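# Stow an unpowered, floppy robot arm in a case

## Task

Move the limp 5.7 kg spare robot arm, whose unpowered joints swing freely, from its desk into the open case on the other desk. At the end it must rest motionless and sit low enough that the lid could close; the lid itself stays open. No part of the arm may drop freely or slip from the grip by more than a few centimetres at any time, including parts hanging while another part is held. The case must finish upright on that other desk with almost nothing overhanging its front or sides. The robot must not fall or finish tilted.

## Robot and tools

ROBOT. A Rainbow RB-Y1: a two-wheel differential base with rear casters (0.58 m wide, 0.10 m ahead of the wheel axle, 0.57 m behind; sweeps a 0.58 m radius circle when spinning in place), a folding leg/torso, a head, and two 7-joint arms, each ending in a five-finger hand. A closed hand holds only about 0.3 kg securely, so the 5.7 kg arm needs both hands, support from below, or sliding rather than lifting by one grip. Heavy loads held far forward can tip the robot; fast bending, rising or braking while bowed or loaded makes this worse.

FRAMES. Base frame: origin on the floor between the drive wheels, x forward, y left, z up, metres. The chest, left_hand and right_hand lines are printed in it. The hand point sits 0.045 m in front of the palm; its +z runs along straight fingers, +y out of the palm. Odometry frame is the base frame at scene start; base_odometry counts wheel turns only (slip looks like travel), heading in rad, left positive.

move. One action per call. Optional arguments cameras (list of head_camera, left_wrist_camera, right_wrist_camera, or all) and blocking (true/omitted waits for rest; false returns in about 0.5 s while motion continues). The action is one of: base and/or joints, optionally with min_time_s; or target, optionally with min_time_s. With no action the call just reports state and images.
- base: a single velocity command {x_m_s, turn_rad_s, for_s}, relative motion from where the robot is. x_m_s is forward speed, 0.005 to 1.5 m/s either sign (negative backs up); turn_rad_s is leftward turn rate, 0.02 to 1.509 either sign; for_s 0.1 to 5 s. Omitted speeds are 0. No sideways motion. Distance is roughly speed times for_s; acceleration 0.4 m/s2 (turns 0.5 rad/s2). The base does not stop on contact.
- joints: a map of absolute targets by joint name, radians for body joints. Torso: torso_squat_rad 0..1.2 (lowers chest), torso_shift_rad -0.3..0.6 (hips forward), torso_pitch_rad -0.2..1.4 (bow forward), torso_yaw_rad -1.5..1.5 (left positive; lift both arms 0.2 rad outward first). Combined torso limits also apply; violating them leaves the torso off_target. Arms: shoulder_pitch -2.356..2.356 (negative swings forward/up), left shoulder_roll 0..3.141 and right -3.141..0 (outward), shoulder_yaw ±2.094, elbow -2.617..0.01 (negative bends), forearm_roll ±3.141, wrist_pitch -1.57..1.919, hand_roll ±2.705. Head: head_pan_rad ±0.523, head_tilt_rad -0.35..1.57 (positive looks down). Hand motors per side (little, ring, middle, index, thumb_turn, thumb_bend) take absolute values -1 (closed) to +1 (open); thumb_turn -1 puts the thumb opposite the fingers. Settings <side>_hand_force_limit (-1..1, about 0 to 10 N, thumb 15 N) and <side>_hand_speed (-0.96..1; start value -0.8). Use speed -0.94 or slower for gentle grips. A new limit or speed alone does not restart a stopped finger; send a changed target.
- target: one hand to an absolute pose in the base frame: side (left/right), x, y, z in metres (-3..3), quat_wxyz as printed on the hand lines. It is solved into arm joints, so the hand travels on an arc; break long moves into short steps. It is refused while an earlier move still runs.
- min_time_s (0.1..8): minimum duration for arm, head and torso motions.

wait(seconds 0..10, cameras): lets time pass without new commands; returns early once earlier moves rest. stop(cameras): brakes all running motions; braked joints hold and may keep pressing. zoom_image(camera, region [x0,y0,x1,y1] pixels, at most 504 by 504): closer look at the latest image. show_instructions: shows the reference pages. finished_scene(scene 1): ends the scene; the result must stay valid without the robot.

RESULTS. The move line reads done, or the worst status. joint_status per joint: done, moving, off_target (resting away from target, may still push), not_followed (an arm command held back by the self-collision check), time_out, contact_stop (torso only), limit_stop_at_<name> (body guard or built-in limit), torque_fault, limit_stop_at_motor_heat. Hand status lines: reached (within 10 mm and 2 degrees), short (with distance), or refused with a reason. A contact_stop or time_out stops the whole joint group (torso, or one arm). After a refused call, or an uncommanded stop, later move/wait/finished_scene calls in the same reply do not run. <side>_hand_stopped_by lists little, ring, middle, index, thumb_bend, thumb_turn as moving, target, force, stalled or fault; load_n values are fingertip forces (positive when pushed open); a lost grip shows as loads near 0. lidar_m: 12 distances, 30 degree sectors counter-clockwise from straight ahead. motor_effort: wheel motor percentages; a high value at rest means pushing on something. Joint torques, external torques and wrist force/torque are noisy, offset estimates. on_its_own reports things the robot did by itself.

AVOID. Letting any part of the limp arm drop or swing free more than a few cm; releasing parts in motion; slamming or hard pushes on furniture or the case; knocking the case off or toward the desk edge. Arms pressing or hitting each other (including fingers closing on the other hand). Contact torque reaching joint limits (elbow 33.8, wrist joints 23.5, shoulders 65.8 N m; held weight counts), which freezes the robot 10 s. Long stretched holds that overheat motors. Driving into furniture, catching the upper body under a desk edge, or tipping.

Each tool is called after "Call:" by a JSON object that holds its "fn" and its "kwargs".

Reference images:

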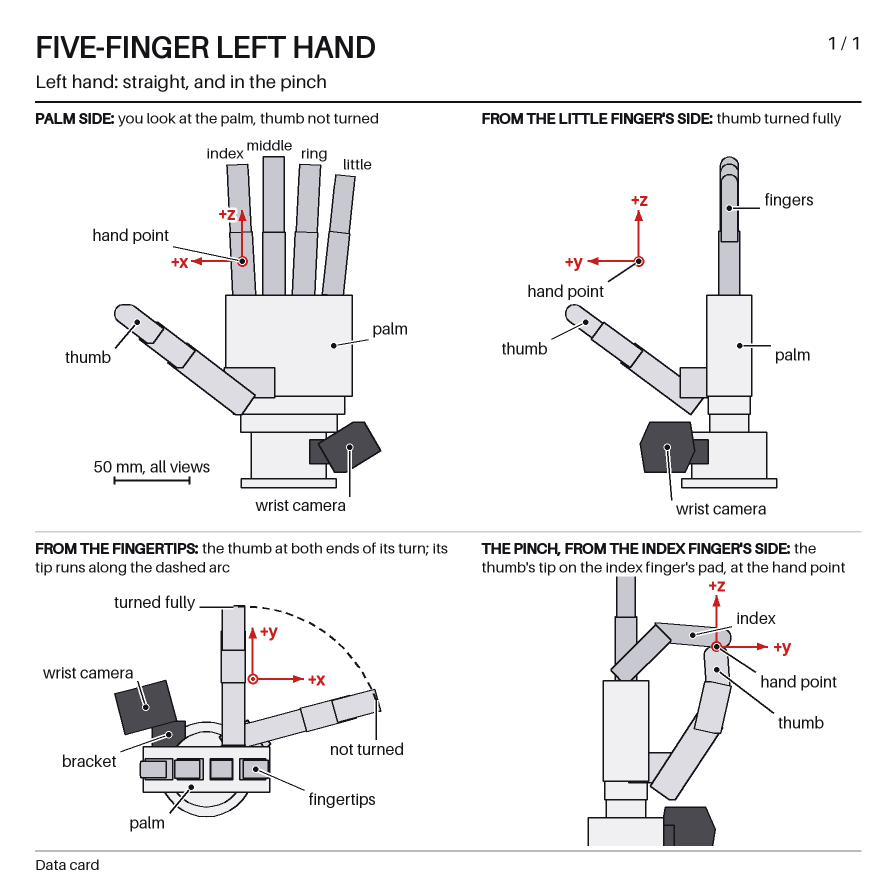

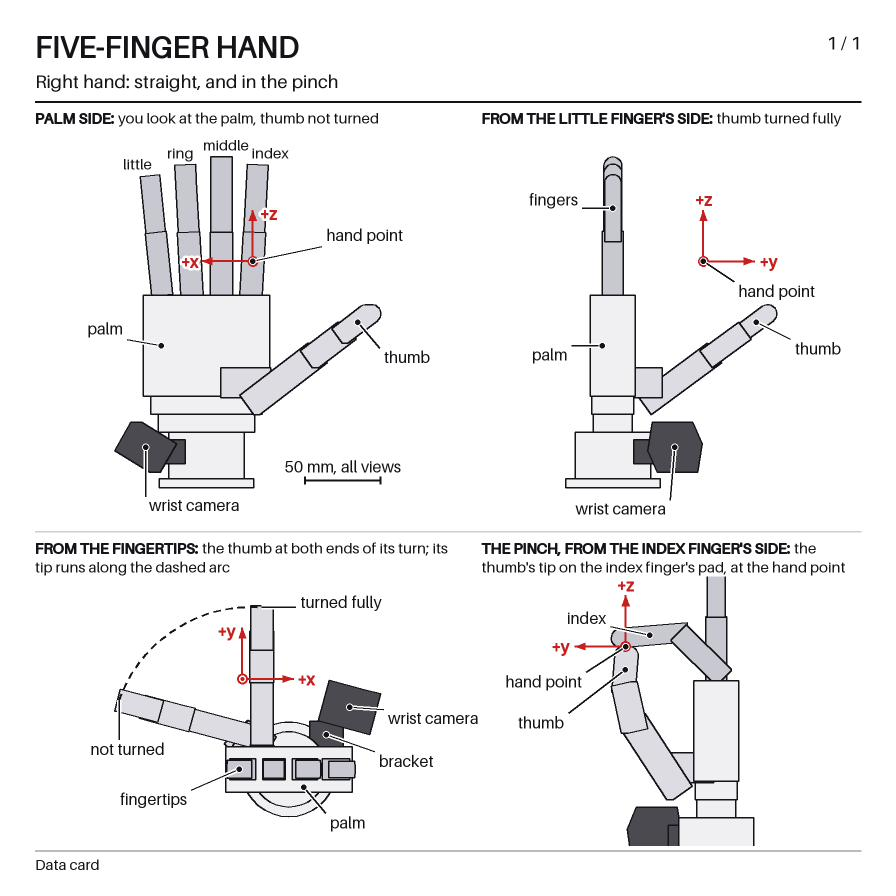

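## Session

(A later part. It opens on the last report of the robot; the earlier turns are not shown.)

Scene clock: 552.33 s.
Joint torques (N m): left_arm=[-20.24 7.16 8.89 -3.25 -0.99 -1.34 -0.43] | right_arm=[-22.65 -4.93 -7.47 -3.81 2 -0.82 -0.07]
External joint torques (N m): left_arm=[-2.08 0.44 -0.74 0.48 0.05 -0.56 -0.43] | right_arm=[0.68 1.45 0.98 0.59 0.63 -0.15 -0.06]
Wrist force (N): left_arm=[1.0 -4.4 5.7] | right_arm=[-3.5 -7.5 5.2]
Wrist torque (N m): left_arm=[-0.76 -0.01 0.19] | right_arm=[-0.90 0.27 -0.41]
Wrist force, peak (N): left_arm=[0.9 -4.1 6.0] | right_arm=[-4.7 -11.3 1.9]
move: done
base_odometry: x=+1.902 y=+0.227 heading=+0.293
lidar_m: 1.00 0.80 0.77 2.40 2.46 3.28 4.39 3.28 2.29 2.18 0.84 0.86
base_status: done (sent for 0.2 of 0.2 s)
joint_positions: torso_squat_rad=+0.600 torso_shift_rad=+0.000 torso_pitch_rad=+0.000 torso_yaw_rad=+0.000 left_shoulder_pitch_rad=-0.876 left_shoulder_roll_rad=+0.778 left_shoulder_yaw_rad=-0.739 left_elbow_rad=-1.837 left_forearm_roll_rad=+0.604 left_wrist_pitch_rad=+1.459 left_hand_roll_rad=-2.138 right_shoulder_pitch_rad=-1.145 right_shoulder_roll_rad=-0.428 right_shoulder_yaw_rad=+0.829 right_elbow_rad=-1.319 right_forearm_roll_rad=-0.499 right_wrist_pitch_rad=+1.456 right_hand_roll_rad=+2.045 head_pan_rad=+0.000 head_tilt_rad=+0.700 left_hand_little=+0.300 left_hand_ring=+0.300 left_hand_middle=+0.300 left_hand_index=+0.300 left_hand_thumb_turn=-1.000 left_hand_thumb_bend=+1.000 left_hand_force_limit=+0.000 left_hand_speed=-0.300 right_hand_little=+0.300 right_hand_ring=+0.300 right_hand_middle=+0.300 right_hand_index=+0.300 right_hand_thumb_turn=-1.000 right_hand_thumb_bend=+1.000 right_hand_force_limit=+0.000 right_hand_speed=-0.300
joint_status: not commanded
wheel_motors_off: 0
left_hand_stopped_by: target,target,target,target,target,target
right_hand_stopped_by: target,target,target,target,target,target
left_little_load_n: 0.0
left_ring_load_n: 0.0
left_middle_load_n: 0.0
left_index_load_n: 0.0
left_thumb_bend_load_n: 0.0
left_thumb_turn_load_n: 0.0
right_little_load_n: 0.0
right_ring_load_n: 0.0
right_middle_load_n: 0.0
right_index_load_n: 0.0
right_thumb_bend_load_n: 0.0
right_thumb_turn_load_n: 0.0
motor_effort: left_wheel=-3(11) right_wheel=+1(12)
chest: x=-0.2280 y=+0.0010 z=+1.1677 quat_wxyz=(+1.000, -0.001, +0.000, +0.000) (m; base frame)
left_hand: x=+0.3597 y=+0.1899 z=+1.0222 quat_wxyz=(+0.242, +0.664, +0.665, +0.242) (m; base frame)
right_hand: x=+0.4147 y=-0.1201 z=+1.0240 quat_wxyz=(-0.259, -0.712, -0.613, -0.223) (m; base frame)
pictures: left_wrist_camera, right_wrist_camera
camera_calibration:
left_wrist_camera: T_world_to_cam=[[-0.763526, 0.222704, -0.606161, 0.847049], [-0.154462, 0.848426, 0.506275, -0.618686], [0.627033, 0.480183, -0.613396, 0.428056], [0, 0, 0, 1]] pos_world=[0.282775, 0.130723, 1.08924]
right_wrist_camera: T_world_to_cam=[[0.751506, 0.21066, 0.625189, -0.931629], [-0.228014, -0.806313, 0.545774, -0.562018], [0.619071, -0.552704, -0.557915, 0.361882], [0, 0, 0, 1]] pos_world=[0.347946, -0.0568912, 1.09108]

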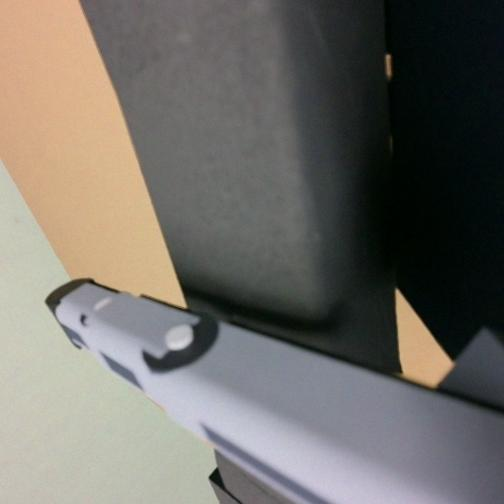

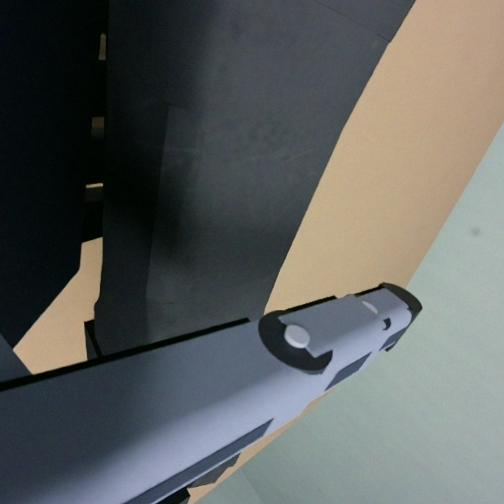

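Call:
{"fn": "move", "kwargs": {"joints": {"left_hand_speed": -0.9, "right_hand_speed": -0.9, "left_hand_force_limit": -0.3, "right_hand_force_limit": -0.3, "left_hand_little": -0.5, "left_hand_ring": -0.5, "left_hand_middle": -0.5, "left_hand_index": -0.5, "right_hand_little": -0.5, "right_hand_ring": -0.5, "right_hand_middle": -0.5, "right_hand_index": -0.5}, "cameras": ["all"]}}

Scene clock: 561.90 s.
Joint torques (N m): left_arm=[-22.69 7.29 10.26 -4.12 -1.52 -1.35 -0.41] | right_arm=[-24.11 -5.49 -8.71 -5.35 2.72 -0.9 -0.05]
External joint torques (N m): left_arm=[-4.53 0.57 0.64 -0.39 -0.49 -0.57 -0.42] | right_arm=[-0.79 0.89 -0.26 -0.95 1.35 -0.23 -0.05]
Wrist force (N): left_arm=[-0.3 -5.4 14.4] | right_arm=[-3.0 -10.6 8.3]
Wrist torque (N m): left_arm=[-0.83 0.15 0.14] | right_arm=[-0.94 0.11 -0.60]
Wrist force, peak (N): left_arm=[0.1 -4.7 16.2] | right_arm=[-1.2 -9.7 14.3]
move: off_target
base_odometry: x=+1.902 y=+0.227 heading=+0.293
lidar_m: 0.99 0.79 0.77 2.40 2.46 3.28 4.40 3.29 2.31 2.18 0.84 0.88
base_status: not commanded
joint_positions: torso_squat_rad=+0.600 torso_shift_rad=+0.000 torso_pitch_rad=+0.000 torso_yaw_rad=+0.000 left_shoulder_pitch_rad=-0.876 left_shoulder_roll_rad=+0.778 left_shoulder_yaw_rad=-0.739 left_elbow_rad=-1.836 left_forearm_roll_rad=+0.604 left_wrist_pitch_rad=+1.459 left_hand_roll_rad=-2.138 right_shoulder_pitch_rad=-1.144 right_shoulder_roll_rad=-0.428 right_shoulder_yaw_rad=+0.829 right_elbow_rad=-1.319 right_forearm_roll_rad=-0.499 right_wrist_pitch_rad=+1.456 right_hand_roll_rad=+2.045 head_pan_rad=+0.000 head_tilt_rad=+0.700 left_hand_little=+0.022 left_hand_ring=-0.043 left_hand_middle=-0.098 left_hand_index=-0.154 left_hand_thumb_turn=-1.000 left_hand_thumb_bend=+1.000 left_hand_force_limit=-0.300 left_hand_speed=-0.900 right_hand_little=+0.088 right_hand_ring=+0.125 right_hand_middle=+0.171 right_hand_index=+0.227 right_hand_thumb_turn=-1.000 right_hand_thumb_bend=+1.000 right_hand_force_limit=-0.300 right_hand_speed=-0.900
joint_status: left_hand_little off_target (ended at +0.022, target -0.500); left_hand_ring off_target (ended at -0.043, target -0.500); left_hand_middle off_target (ended at -0.098, target -0.500); left_hand_index off_target (ended at -0.154, target -0.500); right_hand_little off_target (ended at +0.088, target -0.500); right_hand_ring off_target (ended at +0.125, target -0.500); right_hand_middle off_target (ended at +0.171, target -0.500); right_hand_index off_target (ended at +0.227, target -0.500); the others done
wheel_motors_off: 0
left_hand_stopped_by: force,force,force,force,target,target
right_hand_stopped_by: force,force,force,force,target,target
left_little_load_n: 0.0
left_ring_load_n: 0.5
left_middle_load_n: 1.5
left_index_load_n: 5.5
left_thumb_bend_load_n: 0.0
left_thumb_turn_load_n: 0.0
right_little_load_n: 2.5
right_ring_load_n: 1.5
right_middle_load_n: 0.5
right_index_load_n: 0.0
right_thumb_bend_load_n: 0.0
right_thumb_turn_load_n: -0.5
motor_effort: left_wheel=-3(4) right_wheel=+1(3)
chest: x=-0.2278 y=+0.0010 z=+1.1677 quat_wxyz=(+1.000, -0.001, +0.000, +0.000) (m; base frame)
left_hand: x=+0.3597 y=+0.1901 z=+1.0214 quat_wxyz=(+0.241, +0.665, +0.665, +0.241) (m; base frame)
right_hand: x=+0.4147 y=-0.1202 z=+1.0234 quat_wxyz=(-0.259, -0.712, -0.613, -0.223) (m; base frame)
pictures: head_camera, left_wrist_camera, right_wrist_camera
camera_calibration:
head_camera: T_world_to_cam=[[-0.0441893, -0.998177, -0.0411026, 0.0504004], [-0.674184, 0.0601574, -0.736109, 0.931522], [0.73724, -0.00481745, -0.675614, 1.01757], [0, 0, 0, 1]] pos_world=[-0.119951, -0.000827236, 1.37526]
left_wrist_camera: T_world_to_cam=[[-0.764412, 0.222687, -0.605049, 0.845705], [-0.153971, 0.848249, 0.506721, -0.619071], [0.626073, 0.480504, -0.614125, 0.428666], [0, 0, 0, 1]] pos_world=[0.282772, 0.130823, 1.08864]
right_wrist_camera: T_world_to_cam=[[0.752298, 0.21061, 0.624252, -0.930565], [-0.227582, -0.806124, 0.546233, -0.562391], [0.618267, -0.552998, -0.558515, 0.36235], [0, 0, 0, 1]] pos_world=[0.348044, -0.0569911, 1.09048]

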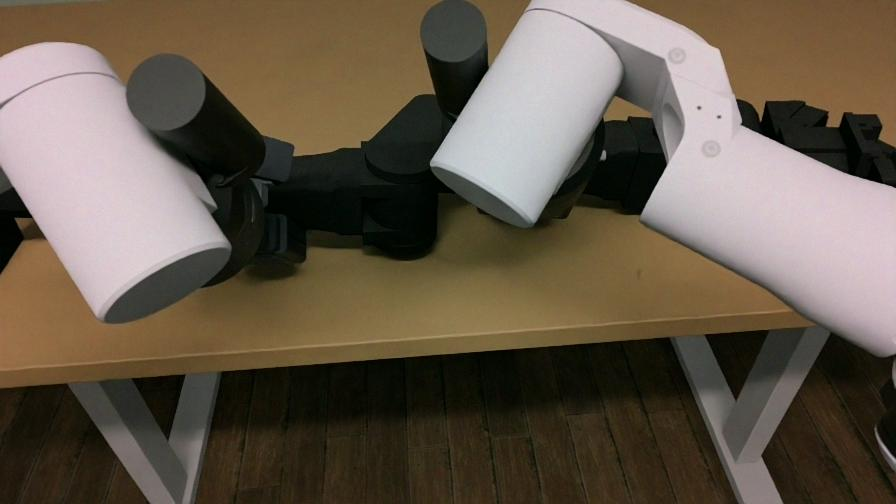

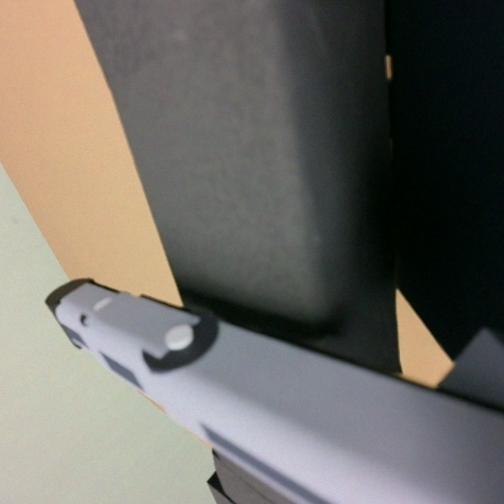

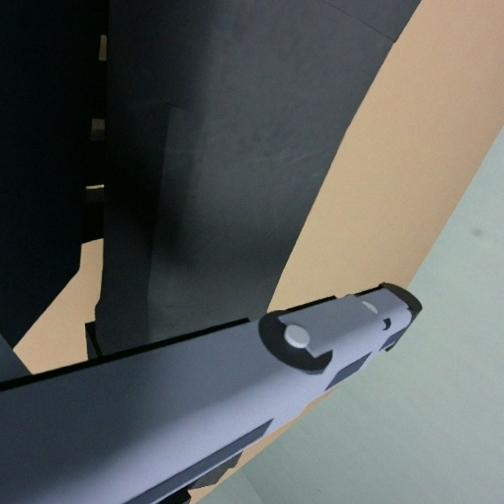

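Call:
{"fn": "move", "kwargs": {"joints": {"left_hand_force_limit": -0.6, "right_hand_force_limit": -0.6, "left_hand_thumb_bend": -0.5, "right_hand_thumb_bend": -0.5}, "cameras": ["left_wrist_camera", "right_wrist_camera"]}}

Scene clock: 574.20 s.
Joint torques (N m): left_arm=[-22.7 7.08 10.32 -4.2 -1.69 -1.3 -0.29] | right_arm=[-24.28 -5.41 -8.67 -5.52 2.61 -0.96 -0.02]
External joint torques (N m): left_arm=[-4.54 0.36 0.7 -0.47 -0.65 -0.52 -0.3] | right_arm=[-0.96 0.97 -0.22 -1.12 1.24 -0.29 -0.02]
Wrist force (N): left_arm=[-0.3 -4.4 12.9] | right_arm=[-2.6 -10.5 7.9]
Wrist torque (N m): left_arm=[-0.64 0.13 0.15] | right_arm=[-0.95 0.06 -0.64]
Wrist force, peak (N): left_arm=[0.0 -5.7 14.9] | right_arm=[-3.0 -11.4 8.6]
move: off_target
base_odometry: x=+1.902 y=+0.227 heading=+0.293
lidar_m: 0.99 0.78 0.77 2.40 2.47 3.28 4.38 3.28 2.30 2.18 0.85 0.86
base_status: not commanded
joint_positions: torso_squat_rad=+0.600 torso_shift_rad=+0.000 torso_pitch_rad=+0.000 torso_yaw_rad=+0.000 left_shoulder_pitch_rad=-0.876 left_shoulder_roll_rad=+0.778 left_shoulder_yaw_rad=-0.739 left_elbow_rad=-1.836 left_forearm_roll_rad=+0.604 left_wrist_pitch_rad=+1.459 left_hand_roll_rad=-2.138 right_shoulder_pitch_rad=-1.144 right_shoulder_roll_rad=-0.428 right_shoulder_yaw_rad=+0.829 right_elbow_rad=-1.319 right_forearm_roll_rad=-0.499 right_wrist_pitch_rad=+1.456 right_hand_roll_rad=+2.045 head_pan_rad=+0.000 head_tilt_rad=+0.700 left_hand_little=+0.022 left_hand_ring=-0.043 left_hand_middle=-0.098 left_hand_index=-0.154 left_hand_thumb_turn=-1.000 left_hand_thumb_bend=+0.680 left_hand_force_limit=-0.600 left_hand_speed=-0.900 right_hand_little=+0.088 right_hand_ring=+0.125 right_hand_middle=+0.171 right_hand_index=+0.227 right_hand_thumb_turn=-1.000 right_hand_thumb_bend=+0.469 right_hand_force_limit=-0.600 right_hand_speed=-0.900
joint_status: left_hand_thumb_bend off_target (ended at +0.680, target -0.500); right_hand_thumb_bend off_target (ended at +0.469, target -0.500); the others done
wheel_motors_off: 0
left_hand_stopped_by: force,force,force,force,force,target
right_hand_stopped_by: force,force,force,force,force,target
left_little_load_n: 0.0
left_ring_load_n: 0.5
left_middle_load_n: 2.5
left_index_load_n: 6.0
left_thumb_bend_load_n: 2.5
left_thumb_turn_load_n: 0.0
right_little_load_n: 3.5
right_ring_load_n: 1.5
right_middle_load_n: 0.5
right_index_load_n: 0.0
right_thumb_bend_load_n: 3.0
right_thumb_turn_load_n: 0.5
motor_effort: left_wheel=-3(4) right_wheel=+2(3)
chest: x=-0.2278 y=+0.0010 z=+1.1677 quat_wxyz=(+1.000, -0.001, +0.000, +0.000) (m; base frame)
left_hand: x=+0.3597 y=+0.1901 z=+1.0214 quat_wxyz=(+0.241, +0.665, +0.665, +0.241) (m; base frame)
right_hand: x=+0.4147 y=-0.1202 z=+1.0234 quat_wxyz=(-0.259, -0.712, -0.613, -0.223) (m; base frame)
pictures: left_wrist_camera, right_wrist_camera
camera_calibration:
left_wrist_camera: T_world_to_cam=[[-0.764412, 0.222687, -0.605049, 0.845705], [-0.153971, 0.848249, 0.506721, -0.619071], [0.626073, 0.480504, -0.614125, 0.428666], [0, 0, 0, 1]] pos_world=[0.282772, 0.130823, 1.08864]
right_wrist_camera: T_world_to_cam=[[0.752298, 0.21061, 0.624252, -0.930565], [-0.227582, -0.806124, 0.546233, -0.562391], [0.618267, -0.552998, -0.558515, 0.36235], [0, 0, 0, 1]] pos_world=[0.348044, -0.0569911, 1.09048]

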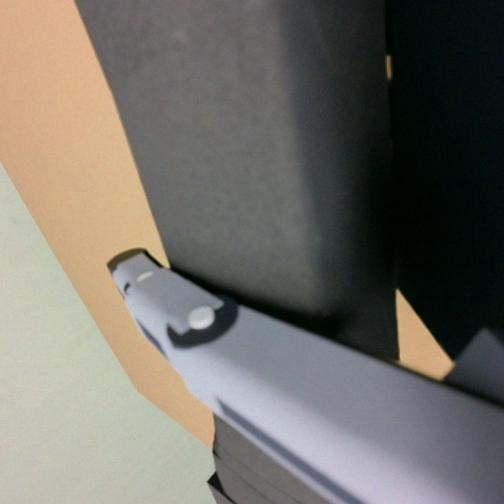

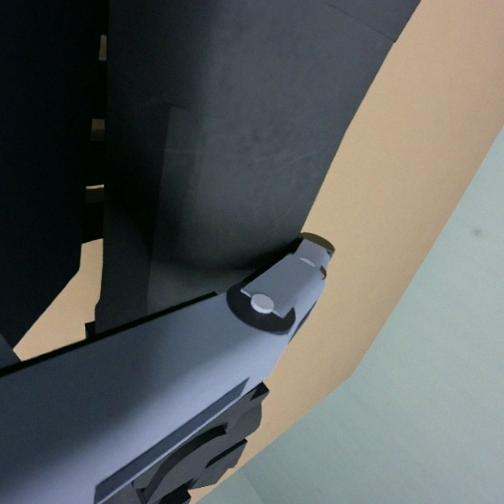

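Call:
{"fn": "move", "kwargs": {"joints": {"left_hand_force_limit": 0.0, "right_hand_force_limit": 0.0, "left_hand_little": -0.8, "left_hand_ring": -0.8, "left_hand_middle": -0.8, "left_hand_index": -0.8, "right_hand_little": -0.8, "right_hand_ring": -0.8, "right_hand_middle": -0.8, "right_hand_index": -0.8}, "cameras": []}}

Call:
{"fn": "move", "kwargs": {"joints": {"torso_squat_rad": 0.57}, "min_time_s": 3, "cameras": ["all"]}}

Scene clock: 585.23 s.
Joint torques (N m): left_arm=[-23.16 7.14 11.06 -4.39 -1.7 -1.36 -0.12] | right_arm=[-24.74 -5.52 -9.23 -5.34 3.22 -1.01 -0.04]
External joint torques (N m): left_arm=[-5 0.42 1.44 -0.65 -0.67 -0.58 -0.12] | right_arm=[-1.42 0.86 -0.79 -0.94 1.85 -0.34 -0.03]
Wrist force (N): left_arm=[-0.8 -6.6 15.1] | right_arm=[-2.5 -11.3 12.4]
Wrist torque (N m): left_arm=[-0.85 0.68 0.44] | right_arm=[-0.80 0.27 -0.42]
Wrist force, peak (N): left_arm=[-0.8 -6.6 15.1] | right_arm=[-2.3 -11.8 13.4]
move: off_target
base_odometry: x=+1.902 y=+0.227 heading=+0.293
lidar_m: 0.99 0.78 0.78 2.39 2.47 3.28 4.39 3.28 2.31 2.19 0.85 0.88
base_status: not commanded
joint_positions: torso_squat_rad=+0.600 torso_shift_rad=+0.000 torso_pitch_rad=+0.000 torso_yaw_rad=+0.000 left_shoulder_pitch_rad=-0.876 left_shoulder_roll_rad=+0.778 left_shoulder_yaw_rad=-0.740 left_elbow_rad=-1.836 left_forearm_roll_rad=+0.604 left_wrist_pitch_rad=+1.459 left_hand_roll_rad=-2.138 right_shoulder_pitch_rad=-1.144 right_shoulder_roll_rad=-0.428 right_shoulder_yaw_rad=+0.829 right_elbow_rad=-1.319 right_forearm_roll_rad=-0.500 right_wrist_pitch_rad=+1.456 right_hand_roll_rad=+2.045 head_pan_rad=+0.000 head_tilt_rad=+0.700 left_hand_little=-0.004 left_hand_ring=-0.068 left_hand_middle=-0.115 left_hand_index=-0.154 left_hand_thumb_turn=-1.000 left_hand_thumb_bend=+0.681 left_hand_force_limit=+0.000 left_hand_speed=-0.900 right_hand_little=+0.080 right_hand_ring=+0.108 right_hand_middle=+0.146 right_hand_index=+0.201 right_hand_thumb_turn=-1.000 right_hand_thumb_bend=+0.470 right_hand_force_limit=+0.000 right_hand_speed=-0.900
joint_status: left_hand_little off_target (ended at -0.004, target -0.800); left_hand_ring off_target (ended at -0.068, target -0.800); left_hand_middle off_target (ended at -0.115, target -0.800); left_hand_index off_target (ended at -0.154, target -0.800); right_hand_little off_target (ended at +0.080, target -0.800); right_hand_ring off_target (ended at +0.108, target -0.800); right_hand_middle off_target (ended at +0.146, target -0.800); right_hand_index off_target (ended at +0.201, target -0.800); the others done
wheel_motors_off: 0
left_hand_stopped_by: force,force,force,force,force,target
right_hand_stopped_by: force,force,force,force,force,target
left_little_load_n: 5.0
left_ring_load_n: 5.5
left_middle_load_n: 4.5
left_index_load_n: 1.0
left_thumb_bend_load_n: 6.0
left_thumb_turn_load_n: 0.0
right_little_load_n: 1.0
right_ring_load_n: 3.5
right_middle_load_n: 6.5
right_index_load_n: 6.0
right_thumb_bend_load_n: 7.0
right_thumb_turn_load_n: 0.5
motor_effort: left_wheel=-3(4) right_wheel=+1(2)
chest: x=-0.2277 y=+0.0010 z=+1.1677 quat_wxyz=(+1.000, -0.001, +0.000, +0.000) (m; base frame)
left_hand: x=+0.3597 y=+0.1901 z=+1.0212 quat_wxyz=(+0.241, +0.665, +0.665, +0.241) (m; base frame)
right_hand: x=+0.4148 y=-0.1202 z=+1.0231 quat_wxyz=(-0.259, -0.712, -0.613, -0.223) (m; base frame)
pictures: none
No camera images: "cameras" was empty.

Scene clock: 588.50 s.
Joint torques (N m): left_arm=[-32.89 8.33 17.54 -6.45 -4.75 -2.64 -0.13] | right_arm=[-32.03 -9.19 -13.03 -7.09 5.82 -1.83 0]
External joint torques (N m): left_arm=[-14.76 1.61 7.93 -2.69 -3.72 -1.86 -0.14] | right_arm=[-8.73 -2.84 -4.6 -2.68 4.46 -1.16 0]
Wrist force (N): left_arm=[-2.4 -17.3 27.7] | right_arm=[-1.3 -22.7 21.6]
Wrist torque (N m): left_arm=[-1.08 1.04 0.53] | right_arm=[-1.43 -0.03 -1.12]
Wrist force, peak (N): left_arm=[-2.3 -18.2 27.9] | right_arm=[-1.4 -22.0 23.2]
move: done
base_odometry: x=+1.902 y=+0.227 heading=+0.293
lidar_m: 0.99 0.78 0.77 2.39 2.46 3.29 4.40 3.29 2.31 2.18 0.85 0.88
base_status: not commanded
joint_positions: torso_squat_rad=+0.570 torso_shift_rad=+0.001 torso_pitch_rad=+0.002 torso_yaw_rad=+0.000 left_shoulder_pitch_rad=-0.873 left_shoulder_roll_rad=+0.778 left_shoulder_yaw_rad=-0.741 left_elbow_rad=-1.836 left_forearm_roll_rad=+0.605 left_wrist_pitch_rad=+1.459 left_hand_roll_rad=-2.138 right_shoulder_pitch_rad=-1.142 right_shoulder_roll_rad=-0.427 right_shoulder_yaw_rad=+0.830 right_elbow_rad=-1.318 right_forearm_roll_rad=-0.500 right_wrist_pitch_rad=+1.456 right_hand_roll_rad=+2.045 head_pan_rad=+0.000 head_tilt_rad=+0.700 left_hand_little=-0.004 left_hand_ring=-0.068 left_hand_middle=-0.115 left_hand_index=-0.154 left_hand_thumb_turn=-1.000 left_hand_thumb_bend=+0.681 left_hand_force_limit=+0.000 left_hand_speed=-0.900 right_hand_little=+0.080 right_hand_ring=+0.108 right_hand_middle=+0.146 right_hand_index=+0.202 right_hand_thumb_turn=-1.000 right_hand_thumb_bend=+0.470 right_hand_force_limit=+0.000 right_hand_speed=-0.900
joint_status: all done
wheel_motors_off: 0
left_hand_stopped_by: force,force,force,force,force,target
right_hand_stopped_by: force,force,force,force,force,target
left_little_load_n: 6.0
left_ring_load_n: 6.5
left_middle_load_n: 6.0
left_index_load_n: 2.0
left_thumb_bend_load_n: 2.5
left_thumb_turn_load_n: 0.0
right_little_load_n: 1.5
right_ring_load_n: 4.0
right_middle_load_n: 7.5
right_index_load_n: 6.5
right_thumb_bend_load_n: 4.5
right_thumb_turn_load_n: 0.5
motor_effort: left_wheel=-3(4) right_wheel=+2(3)
chest: x=-0.2270 y=+0.0010 z=+1.1793 quat_wxyz=(+1.000, -0.001, +0.001, +0.000) (m; base frame)
left_hand: x=+0.3594 y=+0.1904 z=+1.0297 quat_wxyz=(+0.239, +0.665, +0.665, +0.240) (m; base frame)
right_hand: x=+0.4146 y=-0.1201 z=+1.0321 quat_wxyz=(-0.258, -0.713, -0.614, -0.221) (m; base frame)
pictures: head_camera, left_wrist_camera, right_wrist_camera
camera_calibration:
head_camera: T_world_to_cam=[[-0.0442558, -0.998177, -0.0410304, 0.0509176], [-0.675382, 0.060157, -0.735011, 0.939119], [0.736139, -0.00481733, -0.676813, 1.02599], [0, 0, 0, 1]] pos_world=[-0.118756, -0.000727236, 1.38676]
left_wrist_camera: T_world_to_cam=[[-0.768221, 0.223049, -0.600072, 0.846558], [-0.151126, 0.847663, 0.508555, -0.626403], [0.622091, 0.481369, -0.617484, 0.438394], [0, 0, 0, 1]] pos_world=[0.282957, 0.131125, 1.09726]
right_wrist_camera: T_world_to_cam=[[0.755356, 0.21097, 0.620426, -0.933193], [-0.224785, -0.805906, 0.547712, -0.569774], [0.615556, -0.55318, -0.561323, 0.371338], [0, 0, 0, 1]] pos_world=[0.348237, -0.0568919, 1.09949]

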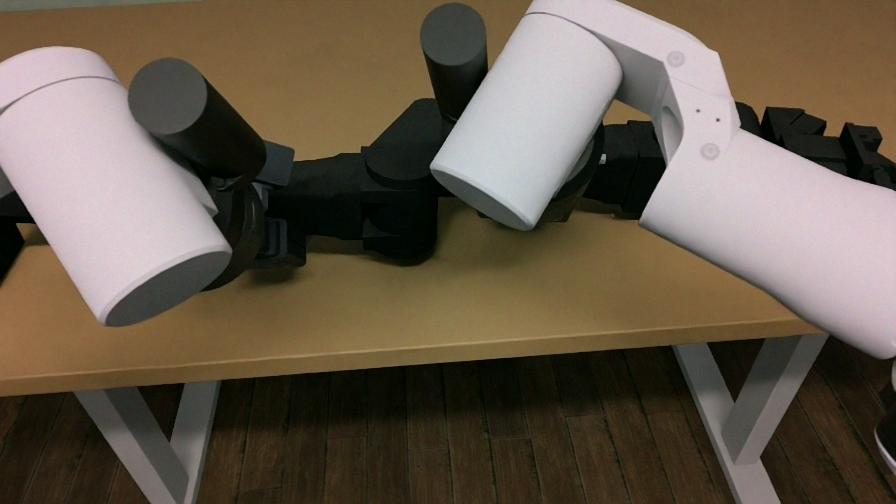

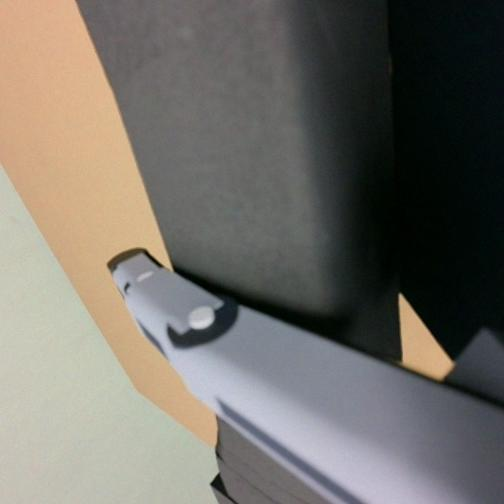

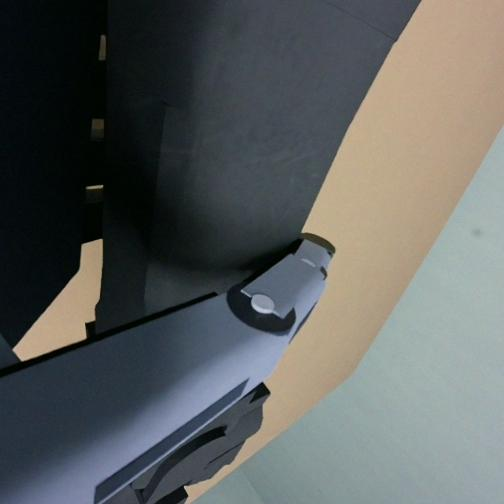

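Call:
{"fn": "move", "kwargs": {"joints": {"torso_squat_rad": 0.52}, "min_time_s": 4, "cameras": ["all"]}}

Scene clock: 598.17 s.
Joint torques (N m): left_arm=[-32.72 8.46 17.63 -6.55 -4.88 -2.64 -0.08] | right_arm=[-32.61 -9.06 -13.02 -7.06 5.93 -1.92 -0.08]
External joint torques (N m): left_arm=[-14.59 1.74 8.03 -2.79 -3.85 -1.87 -0.09] | right_arm=[-9.31 -2.71 -4.58 -2.65 4.57 -1.26 -0.08]
Wrist force (N): left_arm=[-2.6 -18.0 27.6] | right_arm=[-1.2 -22.6 21.7]
Wrist torque (N m): left_arm=[-1.26 1.07 0.59] | right_arm=[-1.37 -0.03 -1.08]
Wrist force, peak (N): left_arm=[-2.5 -17.7 28.3] | right_arm=[-1.1 -23.2 23.3]
move: done
base_odometry: x=+1.902 y=+0.227 heading=+0.293
lidar_m: 1.00 0.79 0.77 2.40 2.46 3.28 4.40 3.29 2.31 2.18 0.84 0.87
base_status: not commanded
joint_positions: torso_squat_rad=+0.520 torso_shift_rad=+0.001 torso_pitch_rad=+0.002 torso_yaw_rad=+0.000 left_shoulder_pitch_rad=-0.873 left_shoulder_roll_rad=+0.778 left_shoulder_yaw_rad=-0.741 left_elbow_rad=-1.836 left_forearm_roll_rad=+0.605 left_wrist_pitch_rad=+1.459 left_hand_roll_rad=-2.138 right_shoulder_pitch_rad=-1.142 right_shoulder_roll_rad=-0.427 right_shoulder_yaw_rad=+0.830 right_elbow_rad=-1.318 right_forearm_roll_rad=-0.500 right_wrist_pitch_rad=+1.456 right_hand_roll_rad=+2.045 head_pan_rad=+0.000 head_tilt_rad=+0.700 left_hand_little=-0.004 left_hand_ring=-0.068 left_hand_middle=-0.115 left_hand_index=-0.154 left_hand_thumb_turn=-1.000 left_hand_thumb_bend=+0.681 left_hand_force_limit=+0.000 left_hand_speed=-0.900 right_hand_little=+0.080 right_hand_ring=+0.108 right_hand_middle=+0.146 right_hand_index=+0.202 right_hand_thumb_turn=-1.000 right_hand_thumb_bend=+0.470 right_hand_force_limit=+0.000 right_hand_speed=-0.900
joint_status: all done
wheel_motors_off: 0
left_hand_stopped_by: force,force,force,force,force,target
right_hand_stopped_by: force,force,force,force,force,target
left_little_load_n: 6.0
left_ring_load_n: 6.5
left_middle_load_n: 6.5
left_index_load_n: 2.5
left_thumb_bend_load_n: 2.5
left_thumb_turn_load_n: -0.5
right_little_load_n: 1.5
right_ring_load_n: 4.0
right_middle_load_n: 7.5
right_index_load_n: 6.5
right_thumb_bend_load_n: 4.0
right_thumb_turn_load_n: 1.0
motor_effort: left_wheel=-3(4) right_wheel=+1(3)
chest: x=-0.2270 y=+0.0010 z=+1.1974 quat_wxyz=(+1.000, -0.001, +0.001, +0.000) (m; base frame)
left_hand: x=+0.3594 y=+0.1904 z=+1.0478 quat_wxyz=(+0.239, +0.665, +0.665, +0.240) (m; base frame)
right_hand: x=+0.4146 y=-0.1201 z=+1.0502 quat_wxyz=(-0.257, -0.713, -0.614, -0.221) (m; base frame)
pictures: head_camera, left_wrist_camera, right_wrist_camera
camera_calibration:
head_camera: T_world_to_cam=[[-0.0442598, -0.998177, -0.0410274, 0.05166], [-0.675432, 0.0601578, -0.734965, 0.95242], [0.736093, -0.00481822, -0.676863, 1.03823], [0, 0, 0, 1]] pos_world=[-0.118656, -0.000727238, 1.40486]
left_wrist_camera: T_world_to_cam=[[-0.768292, 0.222995, -0.6, 0.857368], [-0.15105, 0.847721, 0.508481, -0.635555], [0.622022, 0.481292, -0.617614, 0.449746], [0, 0, 0, 1]] pos_world=[0.282956, 0.131125, 1.11536]
right_wrist_camera: T_world_to_cam=[[0.755505, 0.210913, 0.620265, -0.944297], [-0.224722, -0.805895, 0.547752, -0.579755], [0.615397, -0.553217, -0.561461, 0.381706], [0, 0, 0, 1]] pos_world=[0.348237, -0.0568918, 1.11759]

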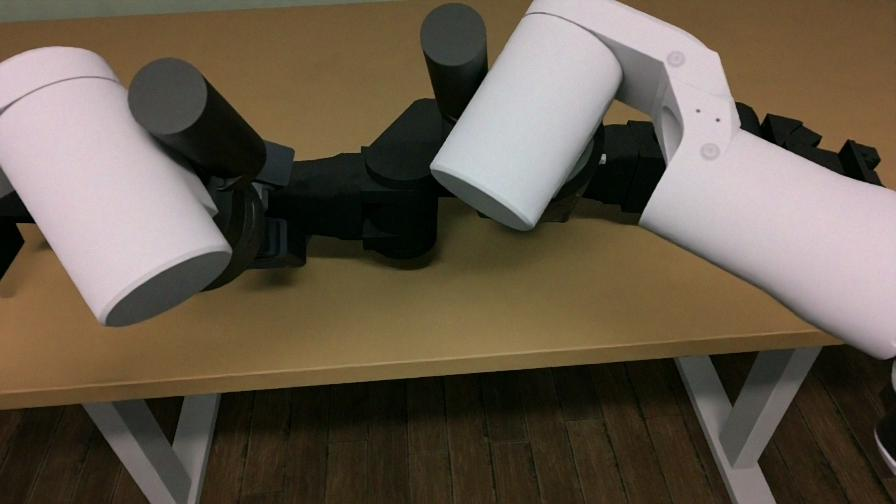

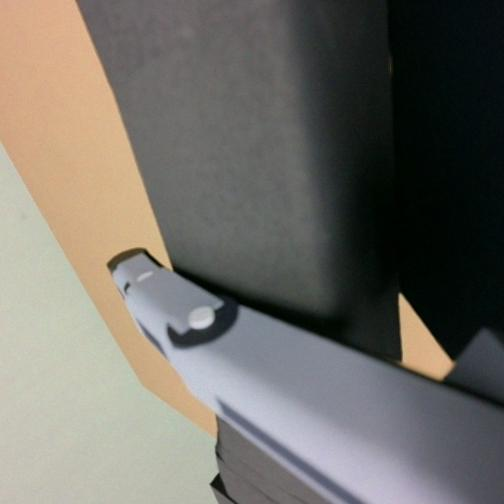

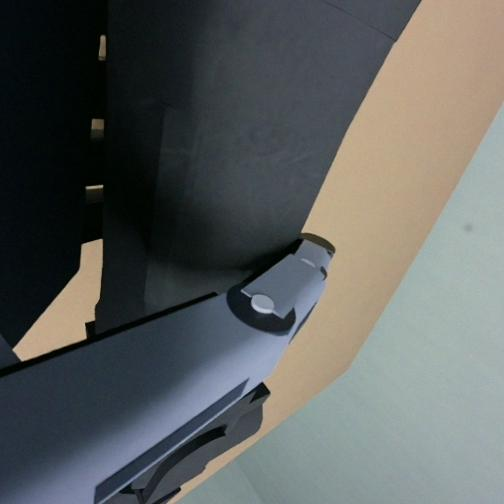

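Call:
{"fn": "zoom_image", "kwargs": {"camera": "head_camera", "region": [700, 60, 896, 260]}}

Call:
{"fn": "move", "kwargs": {"joints": {"torso_squat_rad": 0.46, "head_pan_rad": -0.3}, "min_time_s": 4, "cameras": ["head_camera"]}}

Scaled by 2.520 from the camera's 896x504 image, which has a finer 1280x720 frame.

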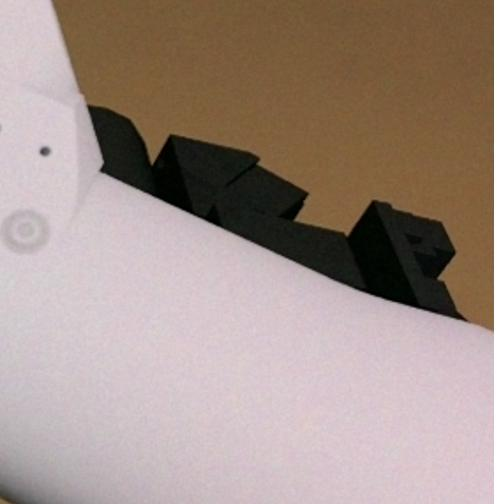

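Scene clock: 607.73 s.
Joint torques (N m): left_arm=[-32.61 8.53 17.6 -6.71 -4.76 -2.8 -0.05] | right_arm=[-32.92 -8.65 -13.16 -7.16 6.07 -1.83 0.01]
External joint torques (N m): left_arm=[-14.48 1.81 8 -2.96 -3.73 -2.03 -0.06] | right_arm=[-9.63 -2.3 -4.72 -2.74 4.7 -1.17 0.02]
Wrist force (N): left_arm=[-2.8 -17.9 27.5] | right_arm=[-1.4 -22.4 22.4]
Wrist torque (N m): left_arm=[-1.22 1.10 0.53] | right_arm=[-1.43 0.02 -1.07]
Wrist force, peak (N): left_arm=[-2.6 -18.1 27.9] | right_arm=[-1.2 -23.0 23.0]
move: done
base_odometry: x=+1.902 y=+0.227 heading=+0.293
lidar_m: 0.99 0.79 0.76 2.38 2.46 3.30 4.40 3.27 2.30 2.19 0.84 0.87
base_status: not commanded
joint_positions: torso_squat_rad=+0.460 torso_shift_rad=+0.001 torso_pitch_rad=+0.002 torso_yaw_rad=+0.000 left_shoulder_pitch_rad=-0.873 left_shoulder_roll_rad=+0.778 left_shoulder_yaw_rad=-0.741 left_elbow_rad=-1.836 left_forearm_roll_rad=+0.605 left_wrist_pitch_rad=+1.459 left_hand_roll_rad=-2.138 right_shoulder_pitch_rad=-1.142 right_shoulder_roll_rad=-0.427 right_shoulder_yaw_rad=+0.830 right_elbow_rad=-1.318 right_forearm_roll_rad=-0.500 right_wrist_pitch_rad=+1.456 right_hand_roll_rad=+2.045 head_pan_rad=-0.300 head_tilt_rad=+0.700 left_hand_little=-0.004 left_hand_ring=-0.068 left_hand_middle=-0.115 left_hand_index=-0.154 left_hand_thumb_turn=-1.000 left_hand_thumb_bend=+0.681 left_hand_force_limit=+0.000 left_hand_speed=-0.900 right_hand_little=+0.080 right_hand_ring=+0.108 right_hand_middle=+0.146 right_hand_index=+0.202 right_hand_thumb_turn=-1.000 right_hand_thumb_bend=+0.470 right_hand_force_limit=+0.000 right_hand_speed=-0.900
joint_status: all done
wheel_motors_off: 0
left_hand_stopped_by: force,force,force,force,force,target
right_hand_stopped_by: force,force,force,force,force,target
left_little_load_n: 6.0
left_ring_load_n: 6.5
left_middle_load_n: 6.0
left_index_load_n: 2.5
left_thumb_bend_load_n: 2.5
left_thumb_turn_load_n: -0.5
right_little_load_n: 1.5
right_ring_load_n: 4.0
right_middle_load_n: 7.5
right_index_load_n: 6.5
right_thumb_bend_load_n: 4.0
right_thumb_turn_load_n: 1.0
motor_effort: left_wheel=-3(4) right_wheel=+1(3)
chest: x=-0.2270 y=+0.0011 z=+1.2172 quat_wxyz=(+1.000, -0.001, +0.001, +0.000) (m; base frame)
left_hand: x=+0.3594 y=+0.1904 z=+1.0676 quat_wxyz=(+0.239, +0.665, +0.665, +0.240) (m; base frame)
right_hand: x=+0.4147 y=-0.1201 z=+1.0699 quat_wxyz=(-0.257, -0.713, -0.614, -0.221) (m; base frame)
pictures: head_camera
camera_calibration:
head_camera: T_world_to_cam=[[-0.337216, -0.940553, -0.0405589, -0.00825431], [-0.627219, 0.256587, -0.735364, 0.977143], [0.702056, -0.222537, -0.676458, 1.04447], [0, 0, 0, 1]] pos_world=[-0.123175, -0.0260532, 1.42476]

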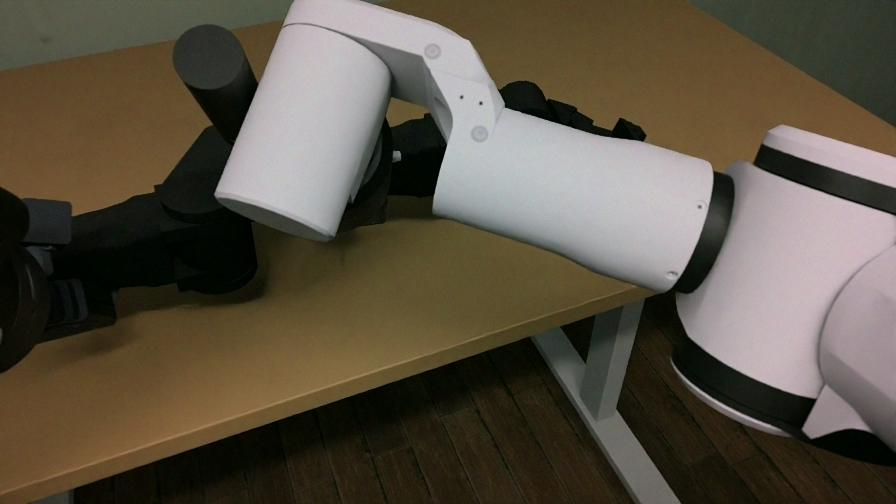

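Call:
{"fn": "zoom_image", "kwargs": {"camera": "head_camera", "region": [380, 60, 660, 240]}}

Scaled by 1.800 from the camera's 896x504 image, which has a finer 1280x720 frame.

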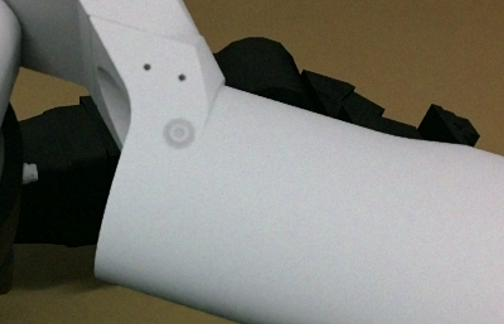

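Call:
{"fn": "move", "kwargs": {"joints": {"head_pan_rad": 0.35, "head_tilt_rad": 0.75}, "cameras": ["head_camera"]}}

Scene clock: 633.20 s.
Joint torques (N m): left_arm=[-33.13 8.62 17.38 -6.58 -4.77 -2.77 -0.02] | right_arm=[-32.71 -8.79 -13.09 -7.13 5.93 -1.81 0.01]
External joint torques (N m): left_arm=[-15 1.91 7.78 -2.83 -3.75 -2 -0.03] | right_arm=[-9.41 -2.44 -4.66 -2.72 4.56 -1.15 0.02]
Wrist force (N): left_arm=[-2.4 -18.2 27.3] | right_arm=[-1.1 -22.8 22.1]
Wrist torque (N m): left_arm=[-1.26 1.03 0.58] | right_arm=[-1.47 -0.01 -1.08]
Wrist force, peak (N): left_arm=[-2.7 -18.5 28.0] | right_arm=[-1.2 -23.1 22.4]
move: done
base_odometry: x=+1.902 y=+0.227 heading=+0.293
lidar_m: 0.99 0.78 0.78 2.39 2.47 3.28 4.39 3.30 2.29 2.18 0.84 0.87
base_status: not commanded
joint_positions: torso_squat_rad=+0.460 torso_shift_rad=+0.001 torso_pitch_rad=+0.002 torso_yaw_rad=+0.000 left_shoulder_pitch_rad=-0.873 left_shoulder_roll_rad=+0.778 left_shoulder_yaw_rad=-0.741 left_elbow_rad=-1.836 left_forearm_roll_rad=+0.605 left_wrist_pitch_rad=+1.459 left_hand_roll_rad=-2.138 right_shoulder_pitch_rad=-1.142 right_shoulder_roll_rad=-0.427 right_shoulder_yaw_rad=+0.830 right_elbow_rad=-1.318 right_forearm_roll_rad=-0.500 right_wrist_pitch_rad=+1.456 right_hand_roll_rad=+2.045 head_pan_rad=+0.350 head_tilt_rad=+0.750 left_hand_little=-0.004 left_hand_ring=-0.068 left_hand_middle=-0.115 left_hand_index=-0.154 left_hand_thumb_turn=-1.000 left_hand_thumb_bend=+0.681 left_hand_force_limit=+0.000 left_hand_speed=-0.900 right_hand_little=+0.080 right_hand_ring=+0.108 right_hand_middle=+0.146 right_hand_index=+0.202 right_hand_thumb_turn=-1.000 right_hand_thumb_bend=+0.470 right_hand_force_limit=+0.000 right_hand_speed=-0.900
joint_status: all done
wheel_motors_off: 0
left_hand_stopped_by: force,force,force,force,force,target
right_hand_stopped_by: force,force,force,force,force,target
left_little_load_n: 6.0
left_ring_load_n: 6.5
left_middle_load_n: 6.5
left_index_load_n: 2.5
left_thumb_bend_load_n: 2.5
left_thumb_turn_load_n: -0.5
right_little_load_n: 1.5
right_ring_load_n: 4.0
right_middle_load_n: 7.0
right_index_load_n: 6.5
right_thumb_bend_load_n: 4.5
right_thumb_turn_load_n: 1.0
motor_effort: left_wheel=-3(4) right_wheel=+3(3)
chest: x=-0.2270 y=+0.0011 z=+1.2172 quat_wxyz=(+1.000, -0.001, +0.001, +0.000) (m; base frame)
left_hand: x=+0.3594 y=+0.1904 z=+1.0676 quat_wxyz=(+0.239, +0.665, +0.665, +0.240) (m; base frame)
right_hand: x=+0.4147 y=-0.1201 z=+1.0699 quat_wxyz=(-0.257, -0.713, -0.614, -0.221) (m; base frame)
pictures: head_camera
camera_calibration:
head_camera: T_world_to_cam=[[0.298665, -0.953542, -0.0394669, 0.120384], [-0.689292, -0.186927, -0.699953, 0.914861], [0.660057, 0.236256, -0.713097, 1.08716], [0, 0, 0, 1]] pos_world=[-0.122935, 0.028956, 1.42036]

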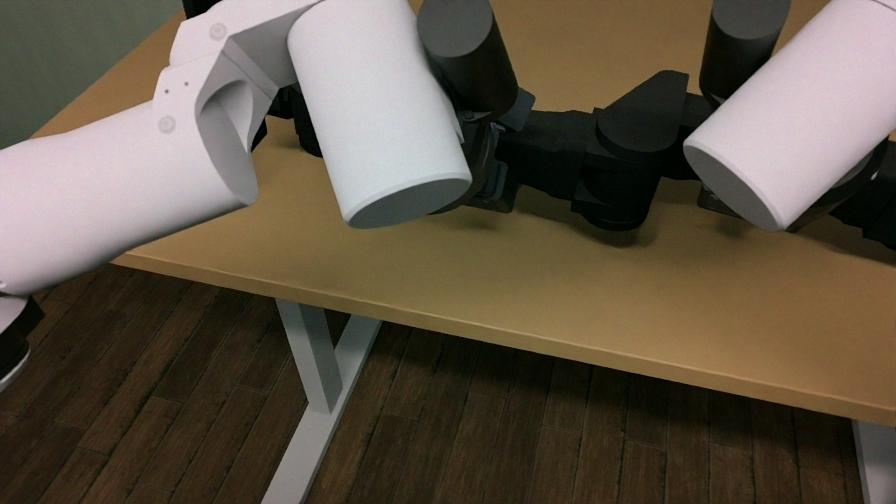

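Call:
{"fn": "move", "kwargs": {"joints": {"torso_squat_rad": 0.3, "head_pan_rad": -0.5, "head_tilt_rad": 0.6}, "min_time_s": 5, "cameras": ["head_camera"]}}

Call:
{"fn": "zoom_image", "kwargs": {"camera": "head_camera", "region": [250, 20, 650, 300]}}

Scene clock: 645.87 s.
Joint torques (N m): left_arm=[-33.08 8.37 17.46 -6.62 -4.75 -2.73 -0.03] | right_arm=[-34.56 -9.84 -13.81 -7.8 6.79 -1.92 0.07]
External joint torques (N m): left_arm=[-14.95 1.66 7.86 -2.86 -3.72 -1.95 -0.04] | right_arm=[-11.27 -3.49 -5.37 -3.38 5.42 -1.26 0.07]
Wrist force (N): left_arm=[-2.2 -17.5 26.0] | right_arm=[-1.1 -24.7 26.3]
Wrist torque (N m): left_arm=[-1.13 1.04 0.74] | right_arm=[-1.54 0.15 -0.85]
Wrist force, peak (N): left_arm=[-2.9 -18.1 28.2] | right_arm=[-0.9 -25.0 26.7]
move: done
base_odometry: x=+1.902 y=+0.227 heading=+0.293
lidar_m: 0.99 0.78 0.78 2.39 2.44 3.27 4.39 3.26 2.31 2.18 0.84 0.88
base_status: not commanded
joint_positions: torso_squat_rad=+0.300 torso_shift_rad=+0.001 torso_pitch_rad=+0.002 torso_yaw_rad=+0.000 left_shoulder_pitch_rad=-0.873 left_shoulder_roll_rad=+0.778 left_shoulder_yaw_rad=-0.741 left_elbow_rad=-1.836 left_forearm_roll_rad=+0.605 left_wrist_pitch_rad=+1.459 left_hand_roll_rad=-2.138 right_shoulder_pitch_rad=-1.142 right_shoulder_roll_rad=-0.427 right_shoulder_yaw_rad=+0.830 right_elbow_rad=-1.318 right_forearm_roll_rad=-0.500 right_wrist_pitch_rad=+1.456 right_hand_roll_rad=+2.045 head_pan_rad=-0.500 head_tilt_rad=+0.600 left_hand_little=-0.004 left_hand_ring=-0.068 left_hand_middle=-0.115 left_hand_index=-0.154 left_hand_thumb_turn=-1.000 left_hand_thumb_bend=+0.681 left_hand_force_limit=+0.000 left_hand_speed=-0.900 right_hand_little=+0.080 right_hand_ring=+0.108 right_hand_middle=+0.146 right_hand_index=+0.202 right_hand_thumb_turn=-1.000 right_hand_thumb_bend=+0.470 right_hand_force_limit=+0.000 right_hand_speed=-0.900
joint_status: all done
wheel_motors_off: 0
left_hand_stopped_by: force,force,force,force,force,target
right_hand_stopped_by: force,force,force,force,force,target
left_little_load_n: 6.5
left_ring_load_n: 6.5
left_middle_load_n: 5.5
left_index_load_n: 1.5
left_thumb_bend_load_n: 3.0
left_thumb_turn_load_n: -1.5
right_little_load_n: 1.0
right_ring_load_n: 3.5
right_middle_load_n: 7.5
right_index_load_n: 8.0
right_thumb_bend_load_n: 4.0
right_thumb_turn_load_n: 1.5
motor_effort: left_wheel=-3(4) right_wheel=+1(3)
chest: x=-0.2268 y=+0.0011 z=+1.2587 quat_wxyz=(+1.000, -0.001, +0.001, +0.000) (m; base frame)
left_hand: x=+0.3595 y=+0.1905 z=+1.1089 quat_wxyz=(+0.239, +0.665, +0.666, +0.240) (m; base frame)
right_hand: x=+0.4146 y=-0.1201 z=+1.1109 quat_wxyz=(-0.257, -0.713, -0.614, -0.221) (m; base frame)
pictures: head_camera
camera_calibration:
head_camera: T_world_to_cam=[[-0.51345, -0.85697, -0.0444, -0.0370125], [-0.496431, 0.338842, -0.799214, 1.1275], [0.699947, -0.388315, -0.599405, 0.959783], [0, 0, 0, 1]] pos_world=[-0.131076, -0.041065, 1.47477]

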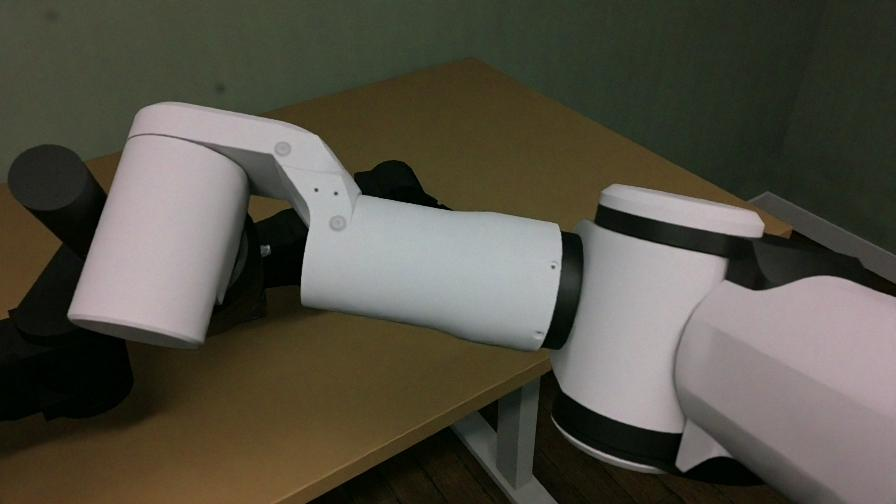

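Scaled by 1.260 from the camera's 896x504 image, which has a finer 1280x720 frame.

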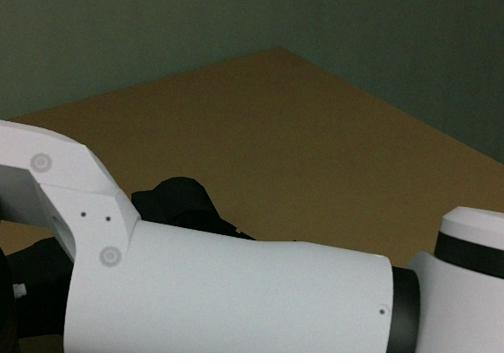

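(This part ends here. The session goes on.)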